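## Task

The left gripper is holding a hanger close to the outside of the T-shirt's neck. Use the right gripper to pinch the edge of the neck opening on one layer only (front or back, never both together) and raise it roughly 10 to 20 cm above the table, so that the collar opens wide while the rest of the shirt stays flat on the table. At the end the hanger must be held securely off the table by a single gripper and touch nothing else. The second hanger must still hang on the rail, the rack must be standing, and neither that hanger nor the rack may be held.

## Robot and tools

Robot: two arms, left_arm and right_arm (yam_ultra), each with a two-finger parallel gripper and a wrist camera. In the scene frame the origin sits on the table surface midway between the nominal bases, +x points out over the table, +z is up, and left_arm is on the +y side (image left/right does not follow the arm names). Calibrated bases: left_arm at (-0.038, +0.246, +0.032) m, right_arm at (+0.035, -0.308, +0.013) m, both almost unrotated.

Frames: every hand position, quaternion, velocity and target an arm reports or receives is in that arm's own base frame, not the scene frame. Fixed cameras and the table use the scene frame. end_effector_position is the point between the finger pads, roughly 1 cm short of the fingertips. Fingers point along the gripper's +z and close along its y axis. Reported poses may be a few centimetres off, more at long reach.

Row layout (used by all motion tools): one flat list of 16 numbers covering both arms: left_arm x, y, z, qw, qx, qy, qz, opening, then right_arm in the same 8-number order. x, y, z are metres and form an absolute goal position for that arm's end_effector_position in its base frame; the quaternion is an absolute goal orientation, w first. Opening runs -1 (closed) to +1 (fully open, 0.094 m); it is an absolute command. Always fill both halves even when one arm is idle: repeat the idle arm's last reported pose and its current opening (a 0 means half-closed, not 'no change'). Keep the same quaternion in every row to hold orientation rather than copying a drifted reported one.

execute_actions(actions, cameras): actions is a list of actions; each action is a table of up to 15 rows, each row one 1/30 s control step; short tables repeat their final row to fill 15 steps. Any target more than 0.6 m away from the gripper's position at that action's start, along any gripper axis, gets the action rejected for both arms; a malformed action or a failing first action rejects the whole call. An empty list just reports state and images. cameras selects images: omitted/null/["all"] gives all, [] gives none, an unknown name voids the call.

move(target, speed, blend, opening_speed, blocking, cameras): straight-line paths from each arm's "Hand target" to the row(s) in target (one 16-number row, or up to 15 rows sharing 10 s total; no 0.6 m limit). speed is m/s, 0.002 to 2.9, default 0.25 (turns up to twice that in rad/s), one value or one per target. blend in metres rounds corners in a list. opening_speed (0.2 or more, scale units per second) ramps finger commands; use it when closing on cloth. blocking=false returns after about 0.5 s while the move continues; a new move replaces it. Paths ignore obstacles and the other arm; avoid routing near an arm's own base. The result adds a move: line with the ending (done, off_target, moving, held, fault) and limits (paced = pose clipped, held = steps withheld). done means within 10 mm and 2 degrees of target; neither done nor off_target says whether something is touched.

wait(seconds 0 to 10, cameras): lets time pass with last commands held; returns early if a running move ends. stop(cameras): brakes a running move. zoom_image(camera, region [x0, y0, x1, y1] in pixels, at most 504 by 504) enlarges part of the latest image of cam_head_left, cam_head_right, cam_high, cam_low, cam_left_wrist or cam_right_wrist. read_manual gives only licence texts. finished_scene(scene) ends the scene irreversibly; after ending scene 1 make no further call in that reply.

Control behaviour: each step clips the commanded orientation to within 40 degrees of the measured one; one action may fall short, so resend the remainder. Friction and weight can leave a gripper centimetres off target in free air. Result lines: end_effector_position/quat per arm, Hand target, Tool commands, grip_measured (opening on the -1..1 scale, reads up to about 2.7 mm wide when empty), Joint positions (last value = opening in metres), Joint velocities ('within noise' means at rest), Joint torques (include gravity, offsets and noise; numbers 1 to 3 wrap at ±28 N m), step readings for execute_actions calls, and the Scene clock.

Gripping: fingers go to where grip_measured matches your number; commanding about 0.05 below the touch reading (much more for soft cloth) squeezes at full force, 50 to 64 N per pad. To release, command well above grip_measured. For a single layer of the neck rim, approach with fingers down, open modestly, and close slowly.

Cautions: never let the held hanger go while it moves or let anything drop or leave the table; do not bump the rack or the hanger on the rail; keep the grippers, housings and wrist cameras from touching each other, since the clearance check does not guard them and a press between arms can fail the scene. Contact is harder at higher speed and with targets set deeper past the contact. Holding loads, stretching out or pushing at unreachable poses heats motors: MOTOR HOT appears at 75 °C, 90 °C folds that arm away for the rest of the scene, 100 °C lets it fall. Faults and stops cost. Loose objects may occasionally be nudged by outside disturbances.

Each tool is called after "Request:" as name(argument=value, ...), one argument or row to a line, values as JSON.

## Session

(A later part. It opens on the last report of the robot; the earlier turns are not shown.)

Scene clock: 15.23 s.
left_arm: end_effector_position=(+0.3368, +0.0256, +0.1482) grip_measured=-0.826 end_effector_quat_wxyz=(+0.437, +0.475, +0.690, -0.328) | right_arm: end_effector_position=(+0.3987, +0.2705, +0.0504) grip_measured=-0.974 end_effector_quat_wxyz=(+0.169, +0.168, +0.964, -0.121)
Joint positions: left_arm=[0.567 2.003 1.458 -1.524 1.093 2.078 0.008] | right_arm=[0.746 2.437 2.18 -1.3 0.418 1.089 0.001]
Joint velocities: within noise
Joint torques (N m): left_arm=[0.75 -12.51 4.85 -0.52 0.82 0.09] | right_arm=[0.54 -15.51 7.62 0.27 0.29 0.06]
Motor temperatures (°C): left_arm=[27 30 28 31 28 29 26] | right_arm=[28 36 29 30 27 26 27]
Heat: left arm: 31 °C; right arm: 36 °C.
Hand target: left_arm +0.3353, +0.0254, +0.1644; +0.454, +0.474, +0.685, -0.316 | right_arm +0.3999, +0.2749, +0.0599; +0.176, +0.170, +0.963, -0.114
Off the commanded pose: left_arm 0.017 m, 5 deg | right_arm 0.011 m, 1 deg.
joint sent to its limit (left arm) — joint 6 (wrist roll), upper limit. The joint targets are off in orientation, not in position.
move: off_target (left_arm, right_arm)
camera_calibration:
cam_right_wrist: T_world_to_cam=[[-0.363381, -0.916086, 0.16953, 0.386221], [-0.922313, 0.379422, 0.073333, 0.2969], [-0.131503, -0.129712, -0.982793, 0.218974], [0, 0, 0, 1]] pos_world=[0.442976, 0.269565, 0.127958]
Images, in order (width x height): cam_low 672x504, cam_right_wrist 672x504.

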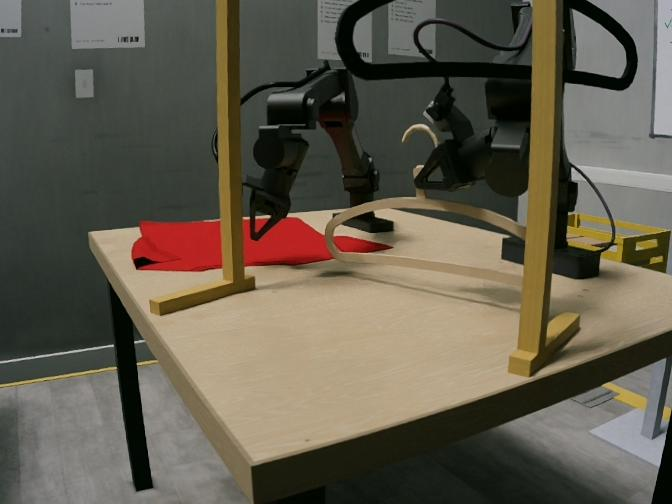

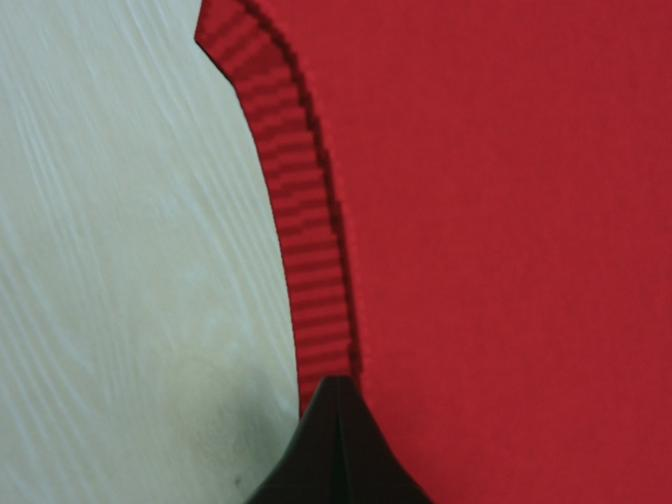

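Request:
move(
  target=[
    [0.335,0.026,0.165,0.465,0.489,0.657,-0.337,-1,0.41,0.305,0.05,0.103,0.185,0.9435,-0.256,-0.15],
    [0.335,0.026,0.165,0.465,0.489,0.657,-0.337,-1,0.407,0.282,0.026,0.103,0.185,0.9435,-0.256,-0.15],
  ],
  speed=0.15,
  cameras=["cam_right_wrist","cam_low","cam_high"],
)

Request:
zoom_image(
  camera="cam_low",
  region=[180, 180, 340, 290],
)

Scene clock: 17.30 s.
left_arm: end_effector_position=(+0.3368, +0.0256, +0.1482) grip_measured=-0.826 end_effector_quat_wxyz=(+0.437, +0.475, +0.690, -0.328) | right_arm: end_effector_position=(+0.4087, +0.2919, +0.0462) grip_measured=-0.152 end_effector_quat_wxyz=(+0.171, +0.167, +0.959, -0.149)
Joint positions: left_arm=[0.567 2.003 1.458 -1.524 1.093 2.078 0.008] | right_arm=[0.777 2.707 2.66 -1.57 0.456 1.133 0.04]
Joint velocities: within noise
Joint torques (N m): left_arm=[0.68 -12.56 4.74 -0.5 0.77 0.06] | right_arm=[-0.25 -12.92 4.3 0.17 0.52 0.07]
Motor temperatures (°C): left_arm=[27 31 28 31 28 29 26] | right_arm=[28 36 29 30 27 26 27]
Heat: left arm: 31 °C; right arm: 36 °C.
Hand target: left_arm +0.3353, +0.0254, +0.1644; +0.454, +0.474, +0.685, -0.316 | right_arm +0.4064, +0.2814, +0.0264; +0.162, +0.164, +0.956, -0.181
Off the commanded pose: left_arm 0.017 m, 5 deg | right_arm 0.023 m, 15 deg.
joint sent to its limit (left arm) — joint 6 (wrist roll), upper limit. The joint targets are off in orientation, not in position.
joint sent to its limit (right arm) — joint 4 (wrist pitch), lower limit. The joint targets are off in orientation, not in position.
move: off_target (left_arm, right_arm)
camera_calibration:
cam_right_wrist: T_world_to_cam=[[-0.370876, -0.901668, 0.222363, 0.406539], [-0.918644, 0.391306, 0.054528, 0.294137], [-0.136178, -0.184049, -0.973438, 0.236274], [0, 0, 0, 1]] pos_world=[0.453158, 0.294952, 0.12356]
Images, in order (width x height): cam_high 672x504, cam_low 672x504, cam_right_wrist 672x504.

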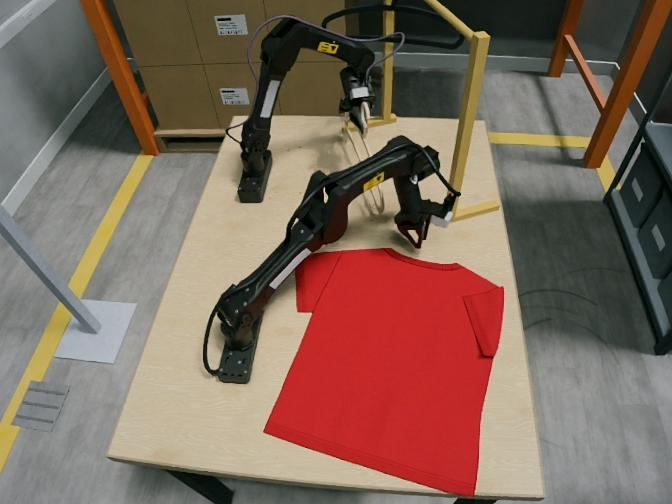

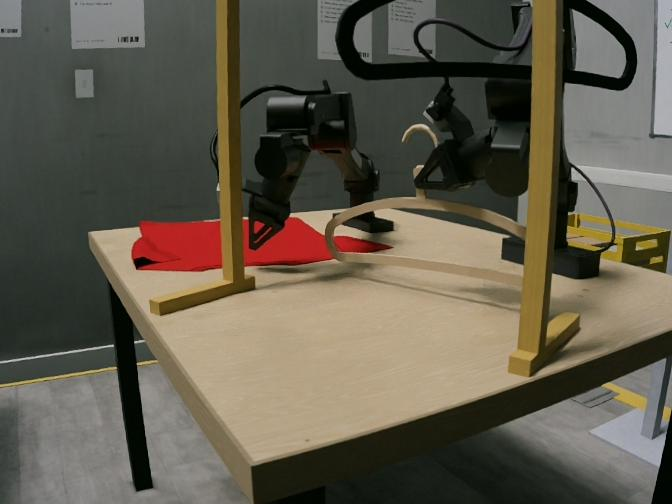

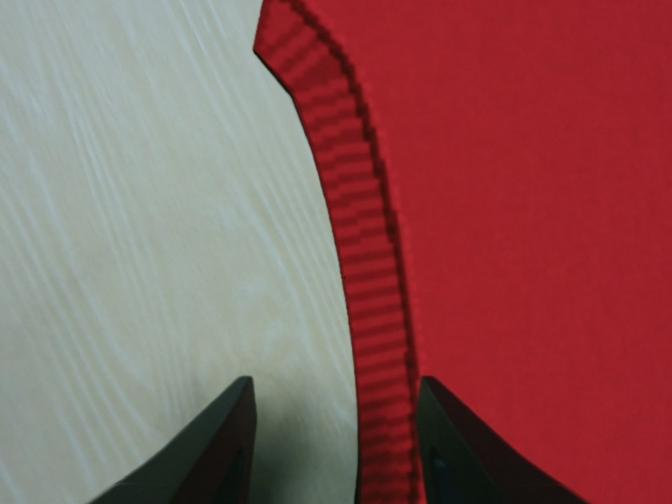

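Scaled by 3.150 from the camera's 672x504 image, which has a finer 960x720 frame.

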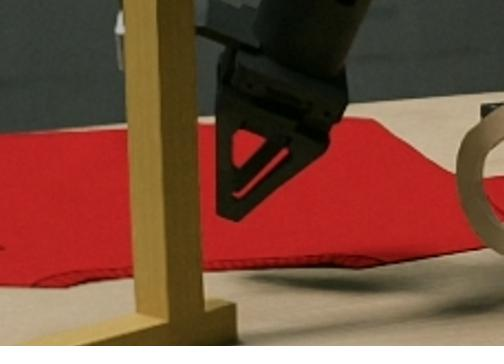

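Request:
move(
  target=[0.335,0.026,0.165,0.465,0.489,0.657,-0.337,-1,0.41,0.277,0.008,0.103,0.185,0.9435,-0.256,-0.15],
  speed=0.08,
  cameras=["cam_right_wrist","cam_low"],
)

Request:
zoom_image(
  camera="cam_low",
  region=[180, 180, 340, 290],
)

Scene clock: 19.03 s.
left_arm: end_effector_position=(+0.3368, +0.0256, +0.1482) grip_measured=-0.826 end_effector_quat_wxyz=(+0.437, +0.475, +0.690, -0.328) | right_arm: end_effector_position=(+0.4077, +0.2866, +0.0241) grip_measured=-0.152 end_effector_quat_wxyz=(+0.158, +0.166, +0.959, -0.168)
Joint positions: left_arm=[0.567 2.003 1.458 -1.524 1.093 2.078 0.008] | right_arm=[0.771 2.754 2.66 -1.57 0.456 1.134 0.04]
Joint velocities: within noise
Joint torques (N m): left_arm=[0.73 -12.46 4.75 -0.51 0.76 0.06] | right_arm=[-0.68 -12.88 6 0.09 0.5 0.08]
Motor temperatures (°C): left_arm=[27 31 28 31 28 29 26] | right_arm=[28 36 29 30 27 26 27]
Heat: left arm: 31 °C; right arm: 36 °C.
Hand target: left_arm +0.3353, +0.0254, +0.1644; +0.454, +0.474, +0.685, -0.316 | right_arm +0.4092, +0.2765, +0.0082; +0.153, +0.167, +0.955, -0.192
Off the commanded pose: left_arm 0.017 m, 5 deg | right_arm 0.019 m, 12 deg.
joint sent to its limit (left arm) — joint 6 (wrist roll), upper limit. The joint targets are off in orientation, not in position.
joint sent to its limit (right arm) — joint 4 (wrist pitch), lower limit. The joint targets are off in orientation, not in position.
move: off_target (left_arm, right_arm)
camera_calibration:
cam_right_wrist: T_world_to_cam=[[-0.369654, -0.891093, 0.263267, 0.401862], [-0.913607, 0.400207, 0.0718034, 0.291407], [-0.169345, -0.213981, -0.962047, 0.235559], [0, 0, 0, 1]] pos_world=[0.454672, 0.291878, 0.0998981]
Images, in order (width x height): cam_low 672x504, cam_right_wrist 672x504.

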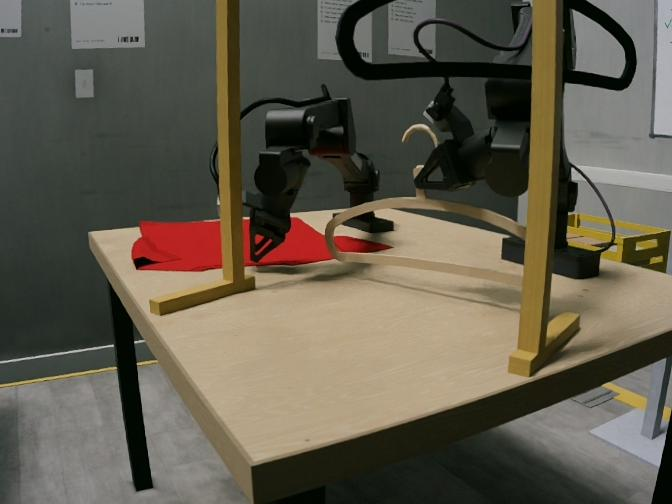

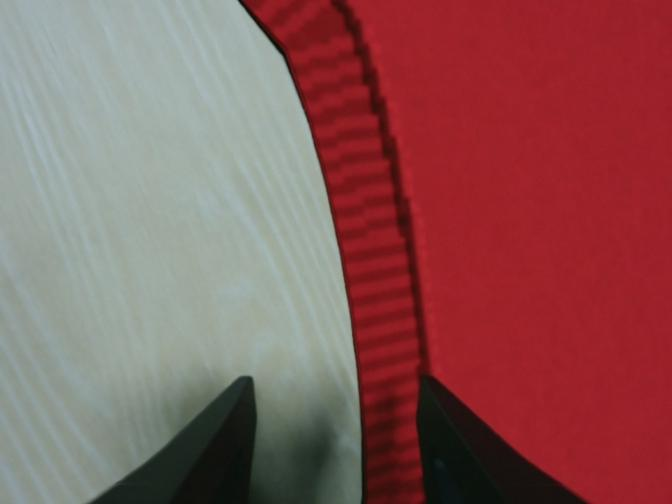

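Scaled by 3.150 from the camera's 672x504 image, which has a finer 960x720 frame.

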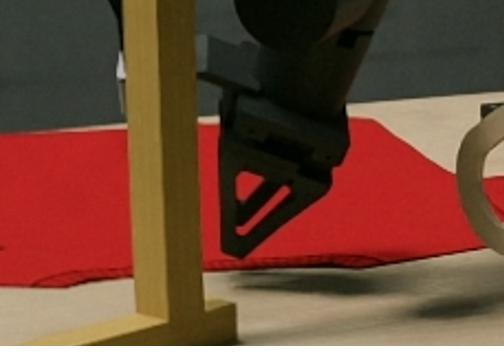

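Request:
move(
  target=[
    [0.335,0.026,0.165,0.465,0.489,0.657,-0.337,-1,0.412,0.277,-0.008,0.103,0.185,0.9435,-0.256,-0.15],
    [0.335,0.026,0.165,0.465,0.489,0.657,-0.337,-1,0.405,0.252,-0.010,0.103,0.185,0.9435,-0.256,-0.15],
  ],
  speed=0.05,
  cameras=["cam_right_wrist","cam_low"],
)

Request:
zoom_image(
  camera="cam_low",
  region=[180, 180, 340, 290],
)

Scene clock: 21.83 s.
left_arm: end_effector_position=(+0.3368, +0.0256, +0.1482) grip_measured=-0.826 end_effector_quat_wxyz=(+0.437, +0.475, +0.690, -0.328) | right_arm: end_effector_position=(+0.4109, +0.2694, +0.0088) grip_measured=-0.152 end_effector_quat_wxyz=(+0.157, +0.172, +0.952, -0.200)
Joint positions: left_arm=[0.567 2.003 1.458 -1.524 1.093 2.078 0.008] | right_arm=[0.753 2.78 2.632 -1.571 0.494 1.149 0.04]
Joint velocities: within noise
Joint torques (N m): left_arm=[0.77 -12.57 4.74 -0.52 0.79 0.07] | right_arm=[-1.72 -14.95 2.15 0 0.15 0.04]
Motor temperatures (°C): left_arm=[27 31 28 31 28 29 26] | right_arm=[28 36 29 30 27 26 27]
Heat: left arm: 31 °C; right arm: 36 °C.
Hand target: left_arm +0.3353, +0.0254, +0.1645; +0.454, +0.474, +0.685, -0.316 | right_arm +0.4049, +0.2523, -0.0096; +0.127, +0.176, +0.950, -0.226
Off the commanded pose: left_arm 0.017 m, 5 deg | right_arm 0.026 m, 9 deg.
joint sent to its limit (left arm) — joint 6 (wrist roll), upper limit. The joint targets are off in orientation, not in position.
joint sent to its limit (right arm) — joint 4 (wrist pitch), lower limit. The joint targets are off in orientation, not in position.
move: off_target (left_arm, right_arm)
camera_calibration:
cam_right_wrist: T_world_to_cam=[[-0.38961, -0.863183, 0.321121, 0.39193], [-0.90262, 0.427154, 0.0530701, 0.290787], [-0.182977, -0.269173, -0.94555, 0.237984], [0, 0, 0, 1]] pos_world=[0.458716, 0.278156, 0.0837366]
Images, in order (width x height): cam_low 672x504, cam_right_wrist 672x504.

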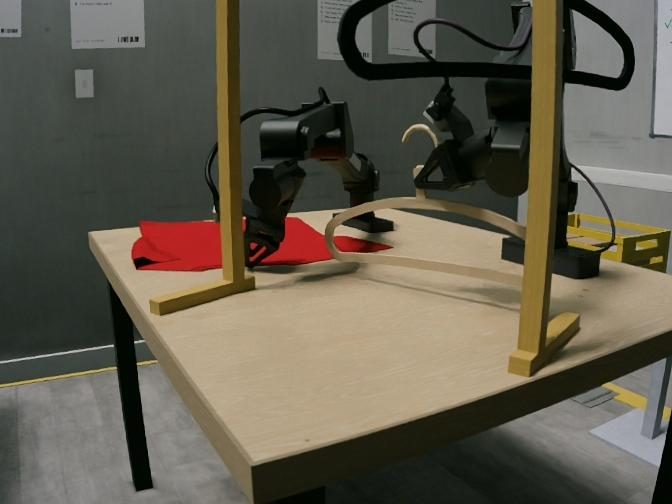

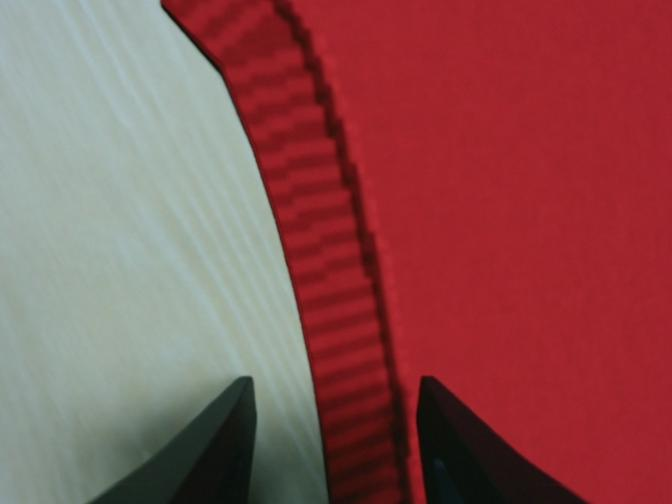

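Scaled by 3.150 from the camera's 672x504 image, which has a finer 960x720 frame.

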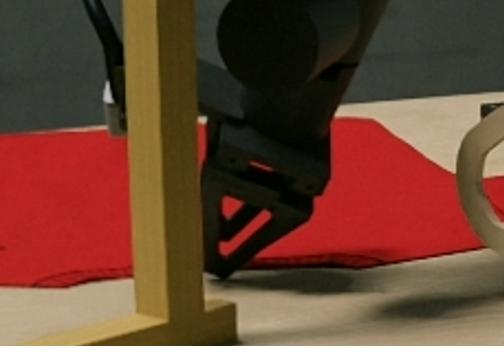

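Request:
move(
  target=[0.335,0.026,0.165,0.465,0.489,0.657,-0.337,-1,0.402,0.232,-0.006,0.103,0.185,0.9435,-0.256,-0.15],
  speed=0.05,
  cameras=["cam_right_wrist","cam_low"],
)

Request:
zoom_image(
  camera="cam_low",
  region=[180, 180, 340, 290],
)

Scene clock: 23.07 s.
left_arm: end_effector_position=(+0.3368, +0.0256, +0.1482) grip_measured=-0.826 end_effector_quat_wxyz=(+0.437, +0.475, +0.690, -0.328) | right_arm: end_effector_position=(+0.4103, +0.2474, +0.0092) grip_measured=-0.152 end_effector_quat_wxyz=(+0.145, +0.180, +0.947, -0.222)
Joint positions: left_arm=[0.567 2.003 1.458 -1.524 1.093 2.078 0.008] | right_arm=[0.723 2.74 2.545 -1.567 0.503 1.149 0.04]
Joint velocities: within noise
Joint torques (N m): left_arm=[0.75 -12.44 4.82 -0.49 0.78 0.08] | right_arm=[-1.48 -15.25 2.22 -0.12 0.08 -0.02]
Motor temperatures (°C): left_arm=[27 31 28 31 28 29 26] | right_arm=[28 36 29 30 27 26 27]
Heat: left arm: 31 °C; right arm: 36 °C.
Hand target: left_arm +0.3353, +0.0254, +0.1645; +0.454, +0.474, +0.685, -0.316 | right_arm +0.4020, +0.2323, -0.0057; +0.113, +0.182, +0.946, -0.244
Off the commanded pose: left_arm 0.017 m, 5 deg | right_arm 0.023 m, 6 deg.
joint sent to its limit (left arm) — joint 6 (wrist roll), upper limit. The joint targets are off in orientation, not in position.
joint sent to its limit (right arm) — joint 4 (wrist pitch), lower limit. The joint targets still meet the commanded pose.
move: off_target (left_arm, right_arm)
camera_calibration:
cam_right_wrist: T_world_to_cam=[[-0.405089, -0.839665, 0.361753, 0.372688], [-0.888557, 0.454755, 0.0605315, 0.28691], [-0.215335, -0.296917, -0.930307, 0.252369], [0, 0, 0, 1]] pos_world=[0.460252, 0.257392, 0.0825927]
Images, in order (width x height): cam_low 672x504, cam_right_wrist 672x504.

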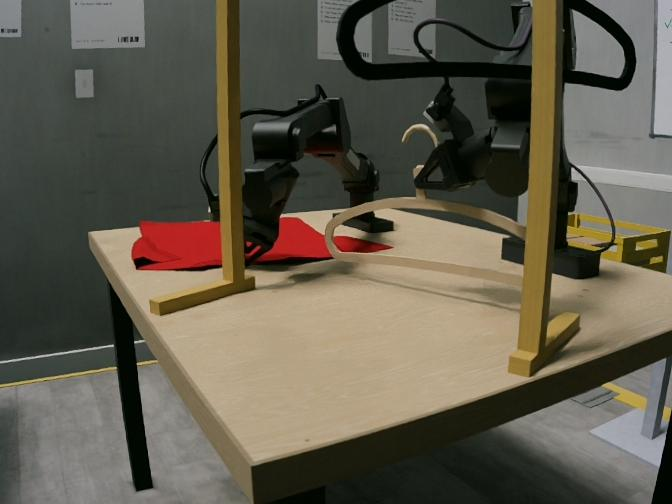

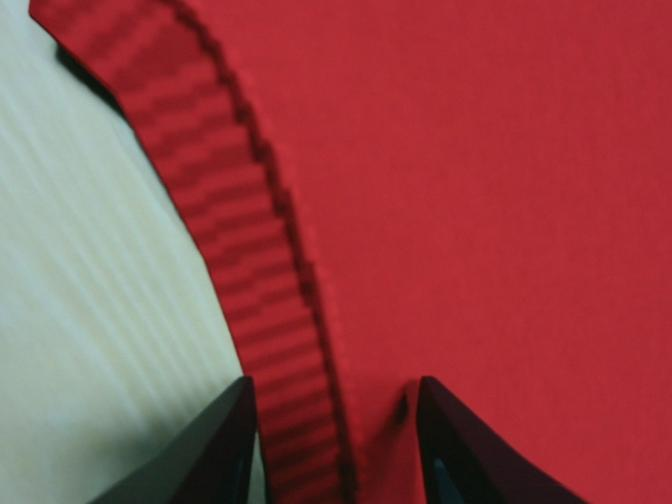

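Scaled by 3.150 from the camera's 672x504 image, which has a finer 960x720 frame.

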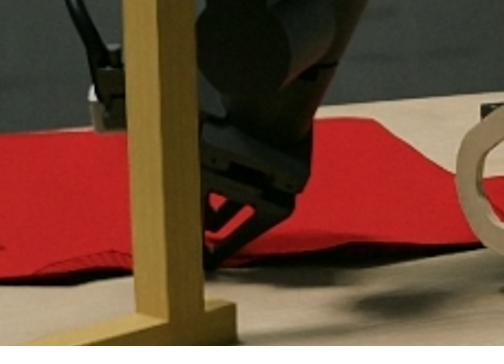

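Request:
move(
  target=[0.335,0.026,0.165,0.465,0.489,0.657,-0.337,-1,0.402,0.232,-0.006,0.103,0.185,0.9435,-0.256,-1],
  speed=0.05,
  opening_speed=1,
  cameras=["cam_right_wrist","cam_low"],
)

Request:
zoom_image(
  camera="cam_low",
  region=[180, 180, 340, 290],
)

Scene clock: 24.33 s.
left_arm: end_effector_position=(+0.3368, +0.0256, +0.1482) grip_measured=-0.826 end_effector_quat_wxyz=(+0.437, +0.475, +0.690, -0.328) | right_arm: end_effector_position=(+0.4083, +0.2404, +0.0040) grip_measured=-0.973 end_effector_quat_wxyz=(+0.133, +0.183, +0.947, -0.229)
Joint positions: left_arm=[0.567 2.003 1.458 -1.524 1.093 2.078 0.008] | right_arm=[0.712 2.74 2.522 -1.568 0.495 1.149 0.001]
Joint velocities: within noise
Joint torques (N m): left_arm=[0.76 -12.6 4.64 -0.5 0.77 0.06] | right_arm=[-0.62 -15.3 3.62 -0.17 0.18 -0.01]
Motor temperatures (°C): left_arm=[27 31 28 31 28 29 26] | right_arm=[28 36 29 30 27 26 27]
Heat: left arm: 31 °C; right arm: 36 °C.
Hand target: left_arm +0.3353, +0.0254, +0.1645; +0.454, +0.474, +0.685, -0.316 | right_arm +0.4017, +0.2319, -0.0058; +0.113, +0.182, +0.946, -0.244
Off the commanded pose: left_arm 0.017 m, 5 deg | right_arm 0.014 m, 5 deg.
joint sent to its limit (left arm) — joint 6 (wrist roll), upper limit. The joint targets are off in orientation, not in position.
joint sent to its limit (right arm) — joint 4 (wrist pitch), lower limit. The joint targets still meet the commanded pose.
move: off_target (left_arm, right_arm)
camera_calibration:
cam_right_wrist: T_world_to_cam=[[-0.407692, -0.831108, 0.378215, 0.366787], [-0.880899, 0.46704, 0.0767444, 0.282591], [-0.240424, -0.301881, -0.922531, 0.256405], [0, 0, 0, 1]] pos_world=[0.460116, 0.250262, 0.0761298]
Images, in order (width x height): cam_low 672x504, cam_right_wrist 672x504.

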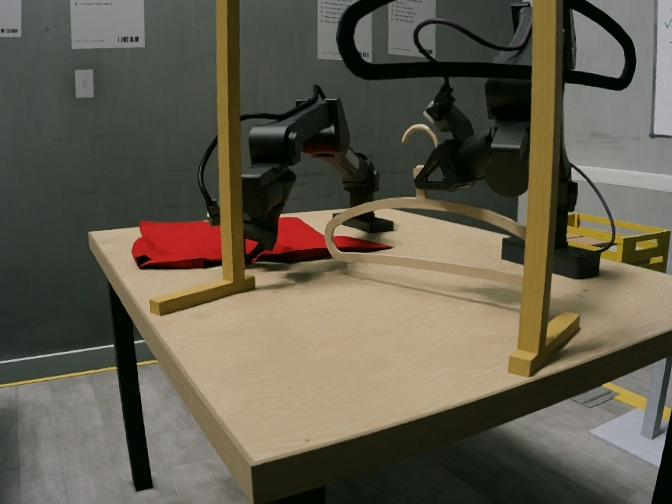

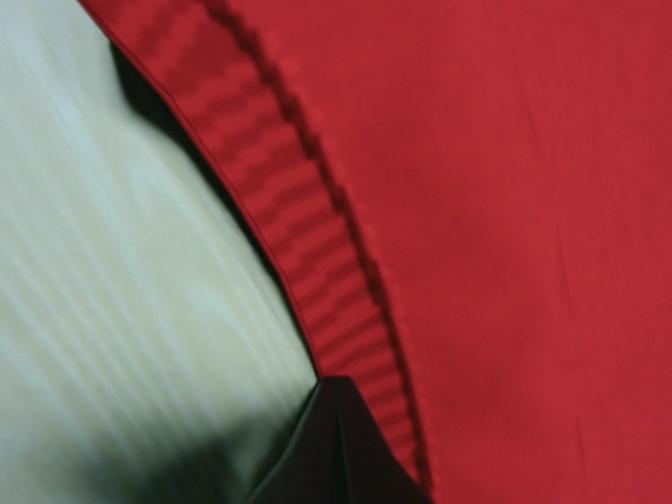

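Scaled by 3.150 from the camera's 672x504 image, which has a finer 960x720 frame.

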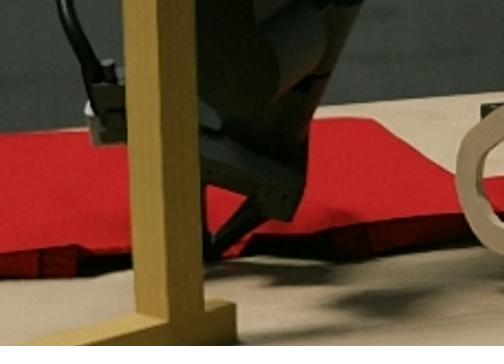

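Request:
move(
  target=[0.335,0.026,0.165,0.465,0.489,0.657,-0.337,-1,0.405,0.24,0.045,0.113,0.182,0.946,-0.244,-1],
  speed=0.08,
  cameras=["cam_right_wrist","cam_low"],
)

Request:
zoom_image(
  camera="cam_low",
  region=[120, 160, 400, 290],
)

Scene clock: 25.63 s.
left_arm: end_effector_position=(+0.3368, +0.0256, +0.1482) grip_measured=-0.826 end_effector_quat_wxyz=(+0.437, +0.475, +0.690, -0.328) | right_arm: end_effector_position=(+0.4071, +0.2414, +0.0244) grip_measured=-0.974 end_effector_quat_wxyz=(+0.135, +0.172, +0.952, -0.216)
Joint positions: left_arm=[0.567 2.003 1.458 -1.524 1.093 2.078 0.008] | right_arm=[0.712 2.679 2.494 -1.569 0.485 1.115 0.001]
Joint velocities: within noise
Joint torques (N m): left_arm=[0.77 -12.53 4.82 -0.53 0.77 0.05] | right_arm=[0.16 -20.85 3.64 -0.1 0.33 -0.05]
Motor temperatures (°C): left_arm=[27 31 28 31 28 29 26] | right_arm=[28 37 29 30 27 26 27]
Heat: left arm: 31 °C; right arm: 37 °C.
Hand target: left_arm +0.3353, +0.0254, +0.1645; +0.454, +0.474, +0.685, -0.316 | right_arm +0.4052, +0.2399, +0.0440; +0.142, +0.172, +0.952, -0.211
Off the commanded pose: left_arm 0.017 m, 5 deg | right_arm 0.021 m, 4 deg.
joint sent to its limit (left arm) — joint 6 (wrist roll), upper limit. The joint targets are off in orientation, not in position.
joint sent to its limit (right arm) — joint 4 (wrist pitch), lower limit. The joint targets are off in orientation, not in position.
move: off_target (left_arm, right_arm)
camera_calibration:
cam_right_wrist: T_world_to_cam=[[-0.385012, -0.849949, 0.359657, 0.355305], [-0.893448, 0.440936, 0.0855956, 0.290625], [-0.231337, -0.288379, -0.92915, 0.268391], [0, 0, 0, 1]] pos_world=[0.458543, 0.251243, 0.0967111]
Images, in order (width x height): cam_low 672x504, cam_right_wrist 672x504.

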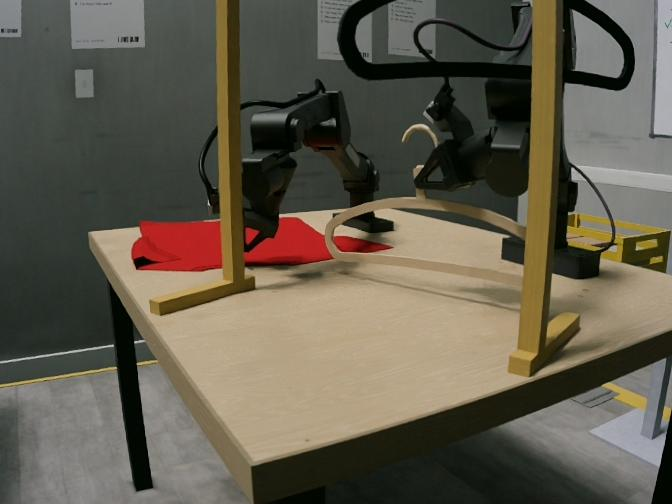

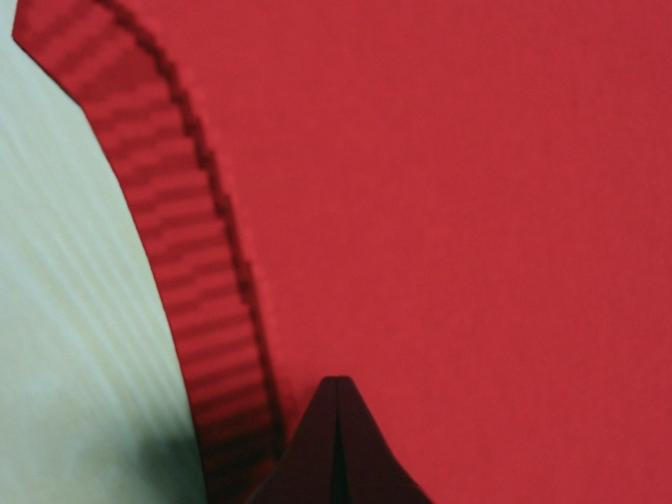

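Scaled by 1.800 from the camera's 672x504 image, which has a finer 960x720 frame.

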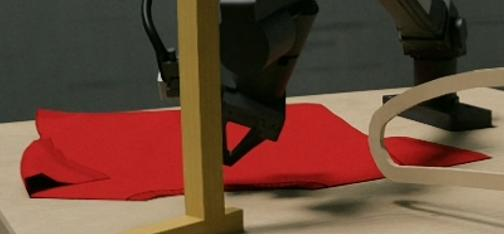

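Request:
move(
  target=[
    [0.335,0.026,0.165,0.465,0.489,0.657,-0.337,-1,0.402,0.256,0.06,0.158,0.155,0.975,-0.0256,-0.1],
    [0.335,0.026,0.165,0.465,0.489,0.657,-0.337,-1,0.406,0.254,0.018,0.158,0.155,0.975,-0.0256,-0.1],
  ],
  speed=0.12,
  cameras=["cam_right_wrist","cam_low"],
)

Request:
zoom_image(
  camera="cam_low",
  region=[120, 160, 400, 290],
)

Scene clock: 29.13 s.
left_arm: end_effector_position=(+0.3368, +0.0256, +0.1482) grip_measured=-0.826 end_effector_quat_wxyz=(+0.437, +0.475, +0.690, -0.328) | right_arm: end_effector_position=(+0.4056, +0.2576, +0.0175) grip_measured=-0.102 end_effector_quat_wxyz=(+0.157, +0.154, +0.975, -0.026)
Joint positions: left_arm=[0.567 2.003 1.458 -1.524 1.093 2.078 0.008] | right_arm=[0.662 2.272 1.781 -0.9 0.265 0.952 0.042]
Joint velocities: within noise
Joint torques (N m): left_arm=[0.77 -12.57 4.67 -0.5 0.78 0.11] | right_arm=[-0.46 -14.98 4.37 0.85 0.17 -0.06]
Motor temperatures (°C): left_arm=[27 31 28 31 28 29 26] | right_arm=[28 38 29 30 27 26 27]
Heat: left arm: 31 °C; right arm: 38 °C.
Hand target: left_arm +0.3353, +0.0254, +0.1645; +0.454, +0.474, +0.685, -0.316 | right_arm +0.4060, +0.2541, +0.0180; +0.158, +0.155, +0.975, -0.026
Off the commanded pose: left_arm 0.017 m, 5 deg | right_arm 0.004 m, 0 deg.
joint sent to its limit (left arm) — joint 6 (wrist roll), upper limit. The joint targets are off in orientation, not in position.
move: off_target (left_arm)
camera_calibration:
cam_right_wrist: T_world_to_cam=[[-0.307855, -0.951427, -0.00338691, 0.372136], [-0.942827, 0.304591, 0.13528, 0.337026], [-0.127678, 0.04484, -0.990802, 0.139594], [0, 0, 0, 1]] pos_world=[0.450145, 0.245146, 0.0939776]
Images, in order (width x height): cam_low 672x504, cam_right_wrist 672x504.

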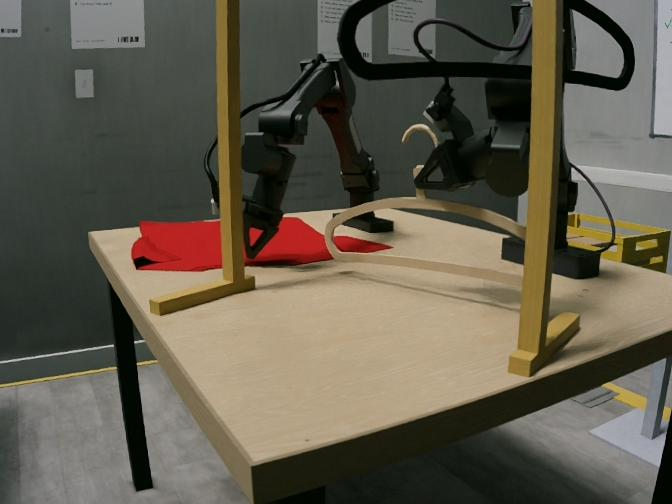

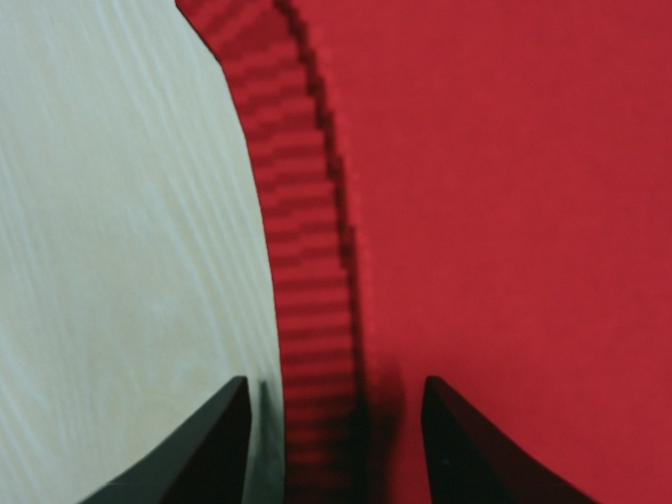

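Scaled by 1.800 from the camera's 672x504 image, which has a finer 960x720 frame.

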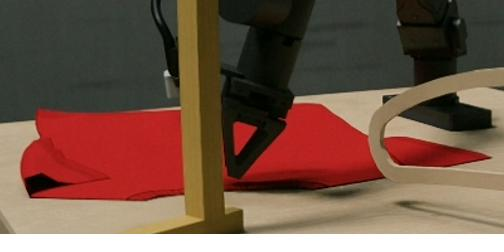

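Request:
move(
  target=[0.335,0.026,0.165,0.465,0.489,0.657,-0.337,-1,0.408,0.247,-0.012,0.158,0.155,0.975,-0.0256,-0.1],
  speed=0.06,
  cameras=["cam_right_wrist"],
)

Request:
move(
  target=[0.335,0.026,0.165,0.465,0.489,0.657,-0.337,-1,0.408,0.247,-0.016,0.158,0.155,0.975,-0.0256,-1],
  speed=0.06,
  opening_speed=1,
  cameras=["cam_right_wrist","cam_low"],
)

Request:
zoom_image(
  camera="cam_low",
  region=[120, 160, 400, 290],
)

Scene clock: 30.50 s.
left_arm: end_effector_position=(+0.3368, +0.0256, +0.1482) grip_measured=-0.826 end_effector_quat_wxyz=(+0.437, +0.475, +0.690, -0.328) | right_arm: end_effector_position=(+0.4092, +0.2532, +0.0020) grip_measured=-0.102 end_effector_quat_wxyz=(+0.165, +0.153, +0.974, -0.021)
Joint positions: left_arm=[0.567 2.003 1.458 -1.524 1.093 2.078 0.008] | right_arm=[0.651 2.272 1.711 -0.807 0.268 0.935 0.042]
Joint velocities: within noise
Joint torques (N m): left_arm=[0.66 -12.66 4.72 -0.55 0.79 0.07] | right_arm=[-0.79 -12.75 3.43 1.08 0.11 -0.02]
Motor temperatures (°C): left_arm=[27 31 28 31 28 29 26] | right_arm=[28 38 29 30 27 26 27]
Heat: left arm: 31 °C; right arm: 38 °C.
Hand target: left_arm +0.3353, +0.0254, +0.1645; +0.454, +0.474, +0.685, -0.316 | right_arm +0.4076, +0.2469, -0.0118; +0.158, +0.155, +0.975, -0.026
Off the commanded pose: left_arm 0.017 m, 5 deg | right_arm 0.015 m, 1 deg.
joint sent to its limit (left arm) — joint 6 (wrist roll), upper limit. The joint targets are off in orientation, not in position.
move: off_target (left_arm, right_arm)
camera_calibration:
cam_right_wrist: T_world_to_cam=[[-0.302897, -0.952901, -0.0152562, 0.367372], [-0.946714, 0.299014, 0.119681, 0.346857], [-0.109482, 0.0506943, -0.992695, 0.115924], [0, 0, 0, 1]] pos_world=[0.452342, 0.240478, 0.0791701]
Images, in order (width x height): cam_right_wrist 672x504.

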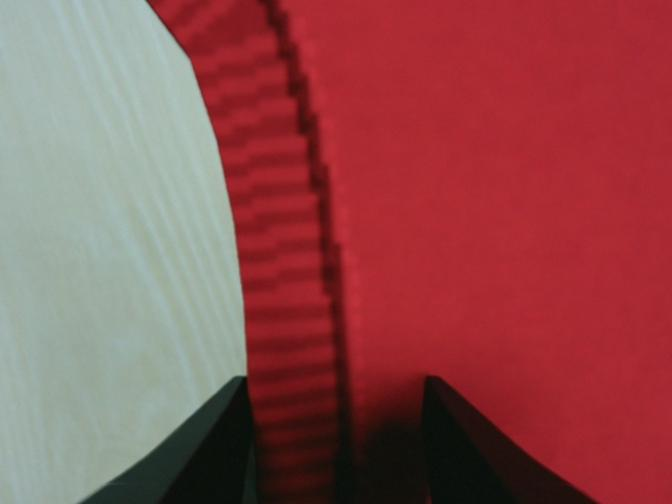

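Scene clock: 31.60 s.
left_arm: end_effector_position=(+0.3368, +0.0256, +0.1482) grip_measured=-0.826 end_effector_quat_wxyz=(+0.437, +0.475, +0.690, -0.328) | right_arm: end_effector_position=(+0.4165, +0.2545, +0.0022) grip_measured=-0.955 end_effector_quat_wxyz=(+0.178, +0.157, +0.971, -0.013)
Joint positions: left_arm=[0.567 2.003 1.458 -1.524 1.093 2.078 0.008] | right_arm=[0.647 2.272 1.704 -0.768 0.274 0.934 0.002]
Joint velocities: within noise
Joint torques (N m): left_arm=[0.7 -12.44 4.77 -0.51 0.79 0.05] | right_arm=[-0.44 -12.34 3.49 0.87 0.06 -0.03]
Motor temperatures (°C): left_arm=[27 31 28 31 28 29 26] | right_arm=[28 38 29 30 27 26 27]
Heat: left arm: 31 °C; right arm: 38 °C.
Hand target: left_arm +0.3353, +0.0254, +0.1645; +0.454, +0.474, +0.685, -0.316 | right_arm +0.4077, +0.2469, -0.0155; +0.158, +0.155, +0.975, -0.026
Off the commanded pose: left_arm 0.017 m, 5 deg | right_arm 0.021 m, 3 deg.
joint sent to its limit (left arm) — joint 6 (wrist roll), upper limit. The joint targets are off in orientation, not in position.
move: off_target (left_arm, right_arm)
camera_calibration:
cam_right_wrist: T_world_to_cam=[[-0.307641, -0.950786, -0.0369188, 0.37228], [-0.948105, 0.303036, 0.0962611, 0.352964], [-0.080336, 0.0646168, -0.994671, 0.101239], [0, 0, 0, 1]] pos_world=[0.457309, 0.240456, 0.0804669]
Images, in order (width x height): cam_low 672x504, cam_right_wrist 672x504.

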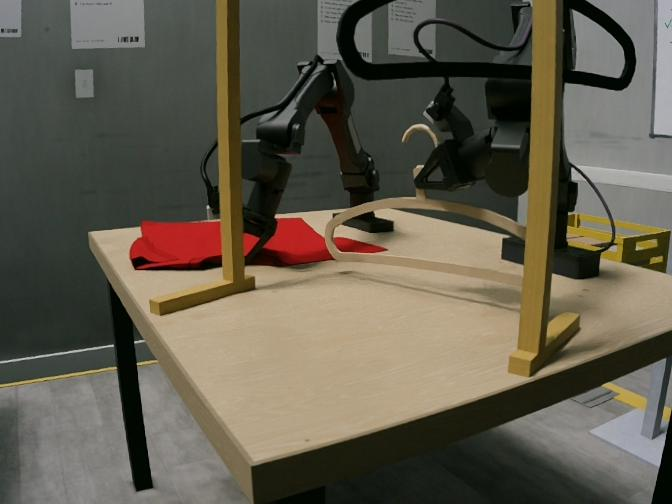

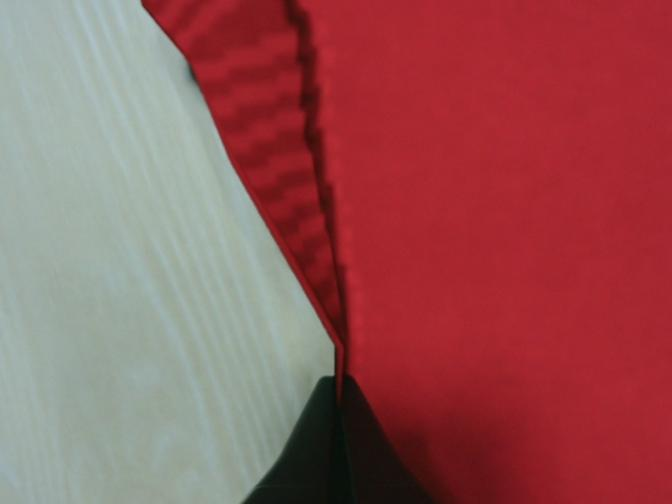

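Scaled by 1.800 from the camera's 672x504 image, which has a finer 960x720 frame.

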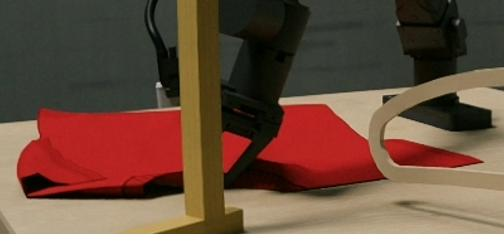

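Request:
move(
  target=[0.335,0.026,0.165,0.465,0.489,0.657,-0.337,-1,0.41,0.238,0.05,0.158,0.155,0.975,-0.0256,-1],
  speed=0.08,
  cameras=["cam_right_wrist","cam_low"],
)

Request:
zoom_image(
  camera="cam_low",
  region=[120, 160, 400, 290],
)

Scene clock: 33.27 s.
left_arm: end_effector_position=(+0.3368, +0.0256, +0.1482) grip_measured=-0.826 end_effector_quat_wxyz=(+0.437, +0.475, +0.690, -0.328) | right_arm: end_effector_position=(+0.4017, +0.2360, +0.0218) grip_measured=-0.955 end_effector_quat_wxyz=(+0.139, +0.151, +0.978, -0.044)
Joint positions: left_arm=[0.567 2.003 1.458 -1.524 1.093 2.078 0.008] | right_arm=[0.628 2.248 1.766 -0.951 0.258 0.916 0.002]
Joint velocities: within noise
Joint torques (N m): left_arm=[0.75 -12.56 4.74 -0.53 0.79 0.1] | right_arm=[-0.5 -18.11 7.6 0.49 0.17 -0.06]
Motor temperatures (°C): left_arm=[27 32 28 31 28 29 26] | right_arm=[28 38 29 30 27 26 27]
Heat: left arm: 32 °C; right arm: 38 °C.
Hand target: left_arm +0.3353, +0.0254, +0.1645; +0.454, +0.474, +0.685, -0.316 | right_arm +0.4096, +0.2376, +0.0496; +0.158, +0.155, +0.975, -0.026
Off the commanded pose: left_arm 0.017 m, 5 deg | right_arm 0.029 m, 3 deg.
joint sent to its limit (left arm) — joint 6 (wrist roll), upper limit. The joint targets are off in orientation, not in position.
move: off_target (left_arm, right_arm)
camera_calibration:
cam_right_wrist: T_world_to_cam=[[-0.306295, -0.951163, 0.0383715, 0.348789], [-0.936863, 0.308345, 0.164959, 0.335443], [-0.168734, 0.0145772, -0.985554, 0.167828], [0, 0, 0, 1]] pos_world=[0.449415, 0.225877, 0.0966855]
Images, in order (width x height): cam_low 672x504, cam_right_wrist 672x504.

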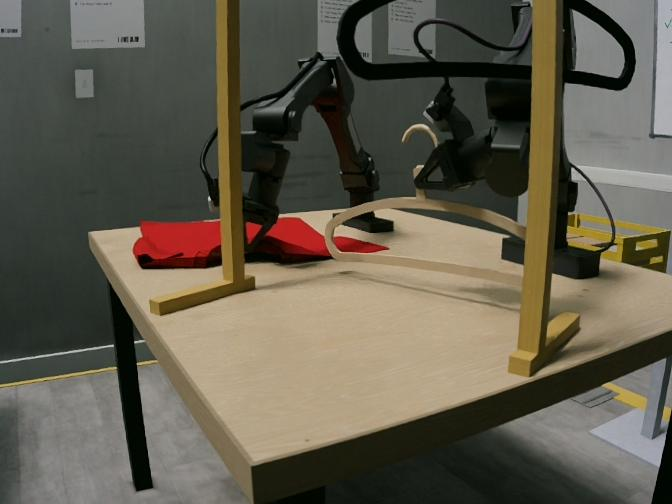

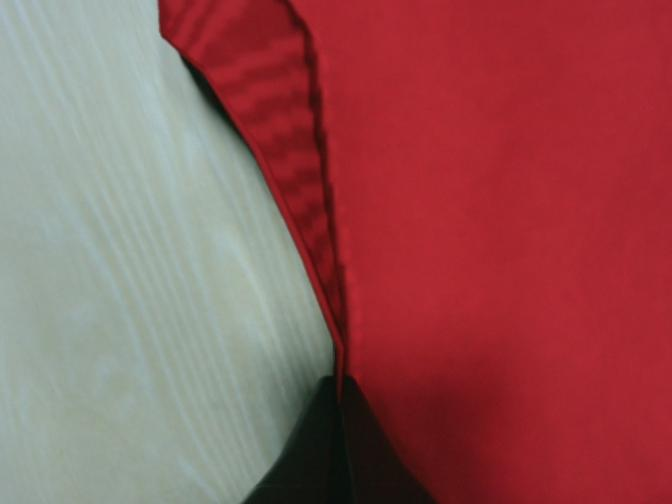

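Scaled by 1.800 from the camera's 672x504 image, which has a finer 960x720 frame.

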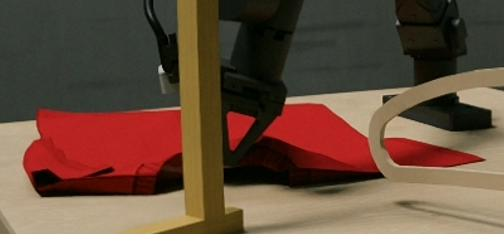

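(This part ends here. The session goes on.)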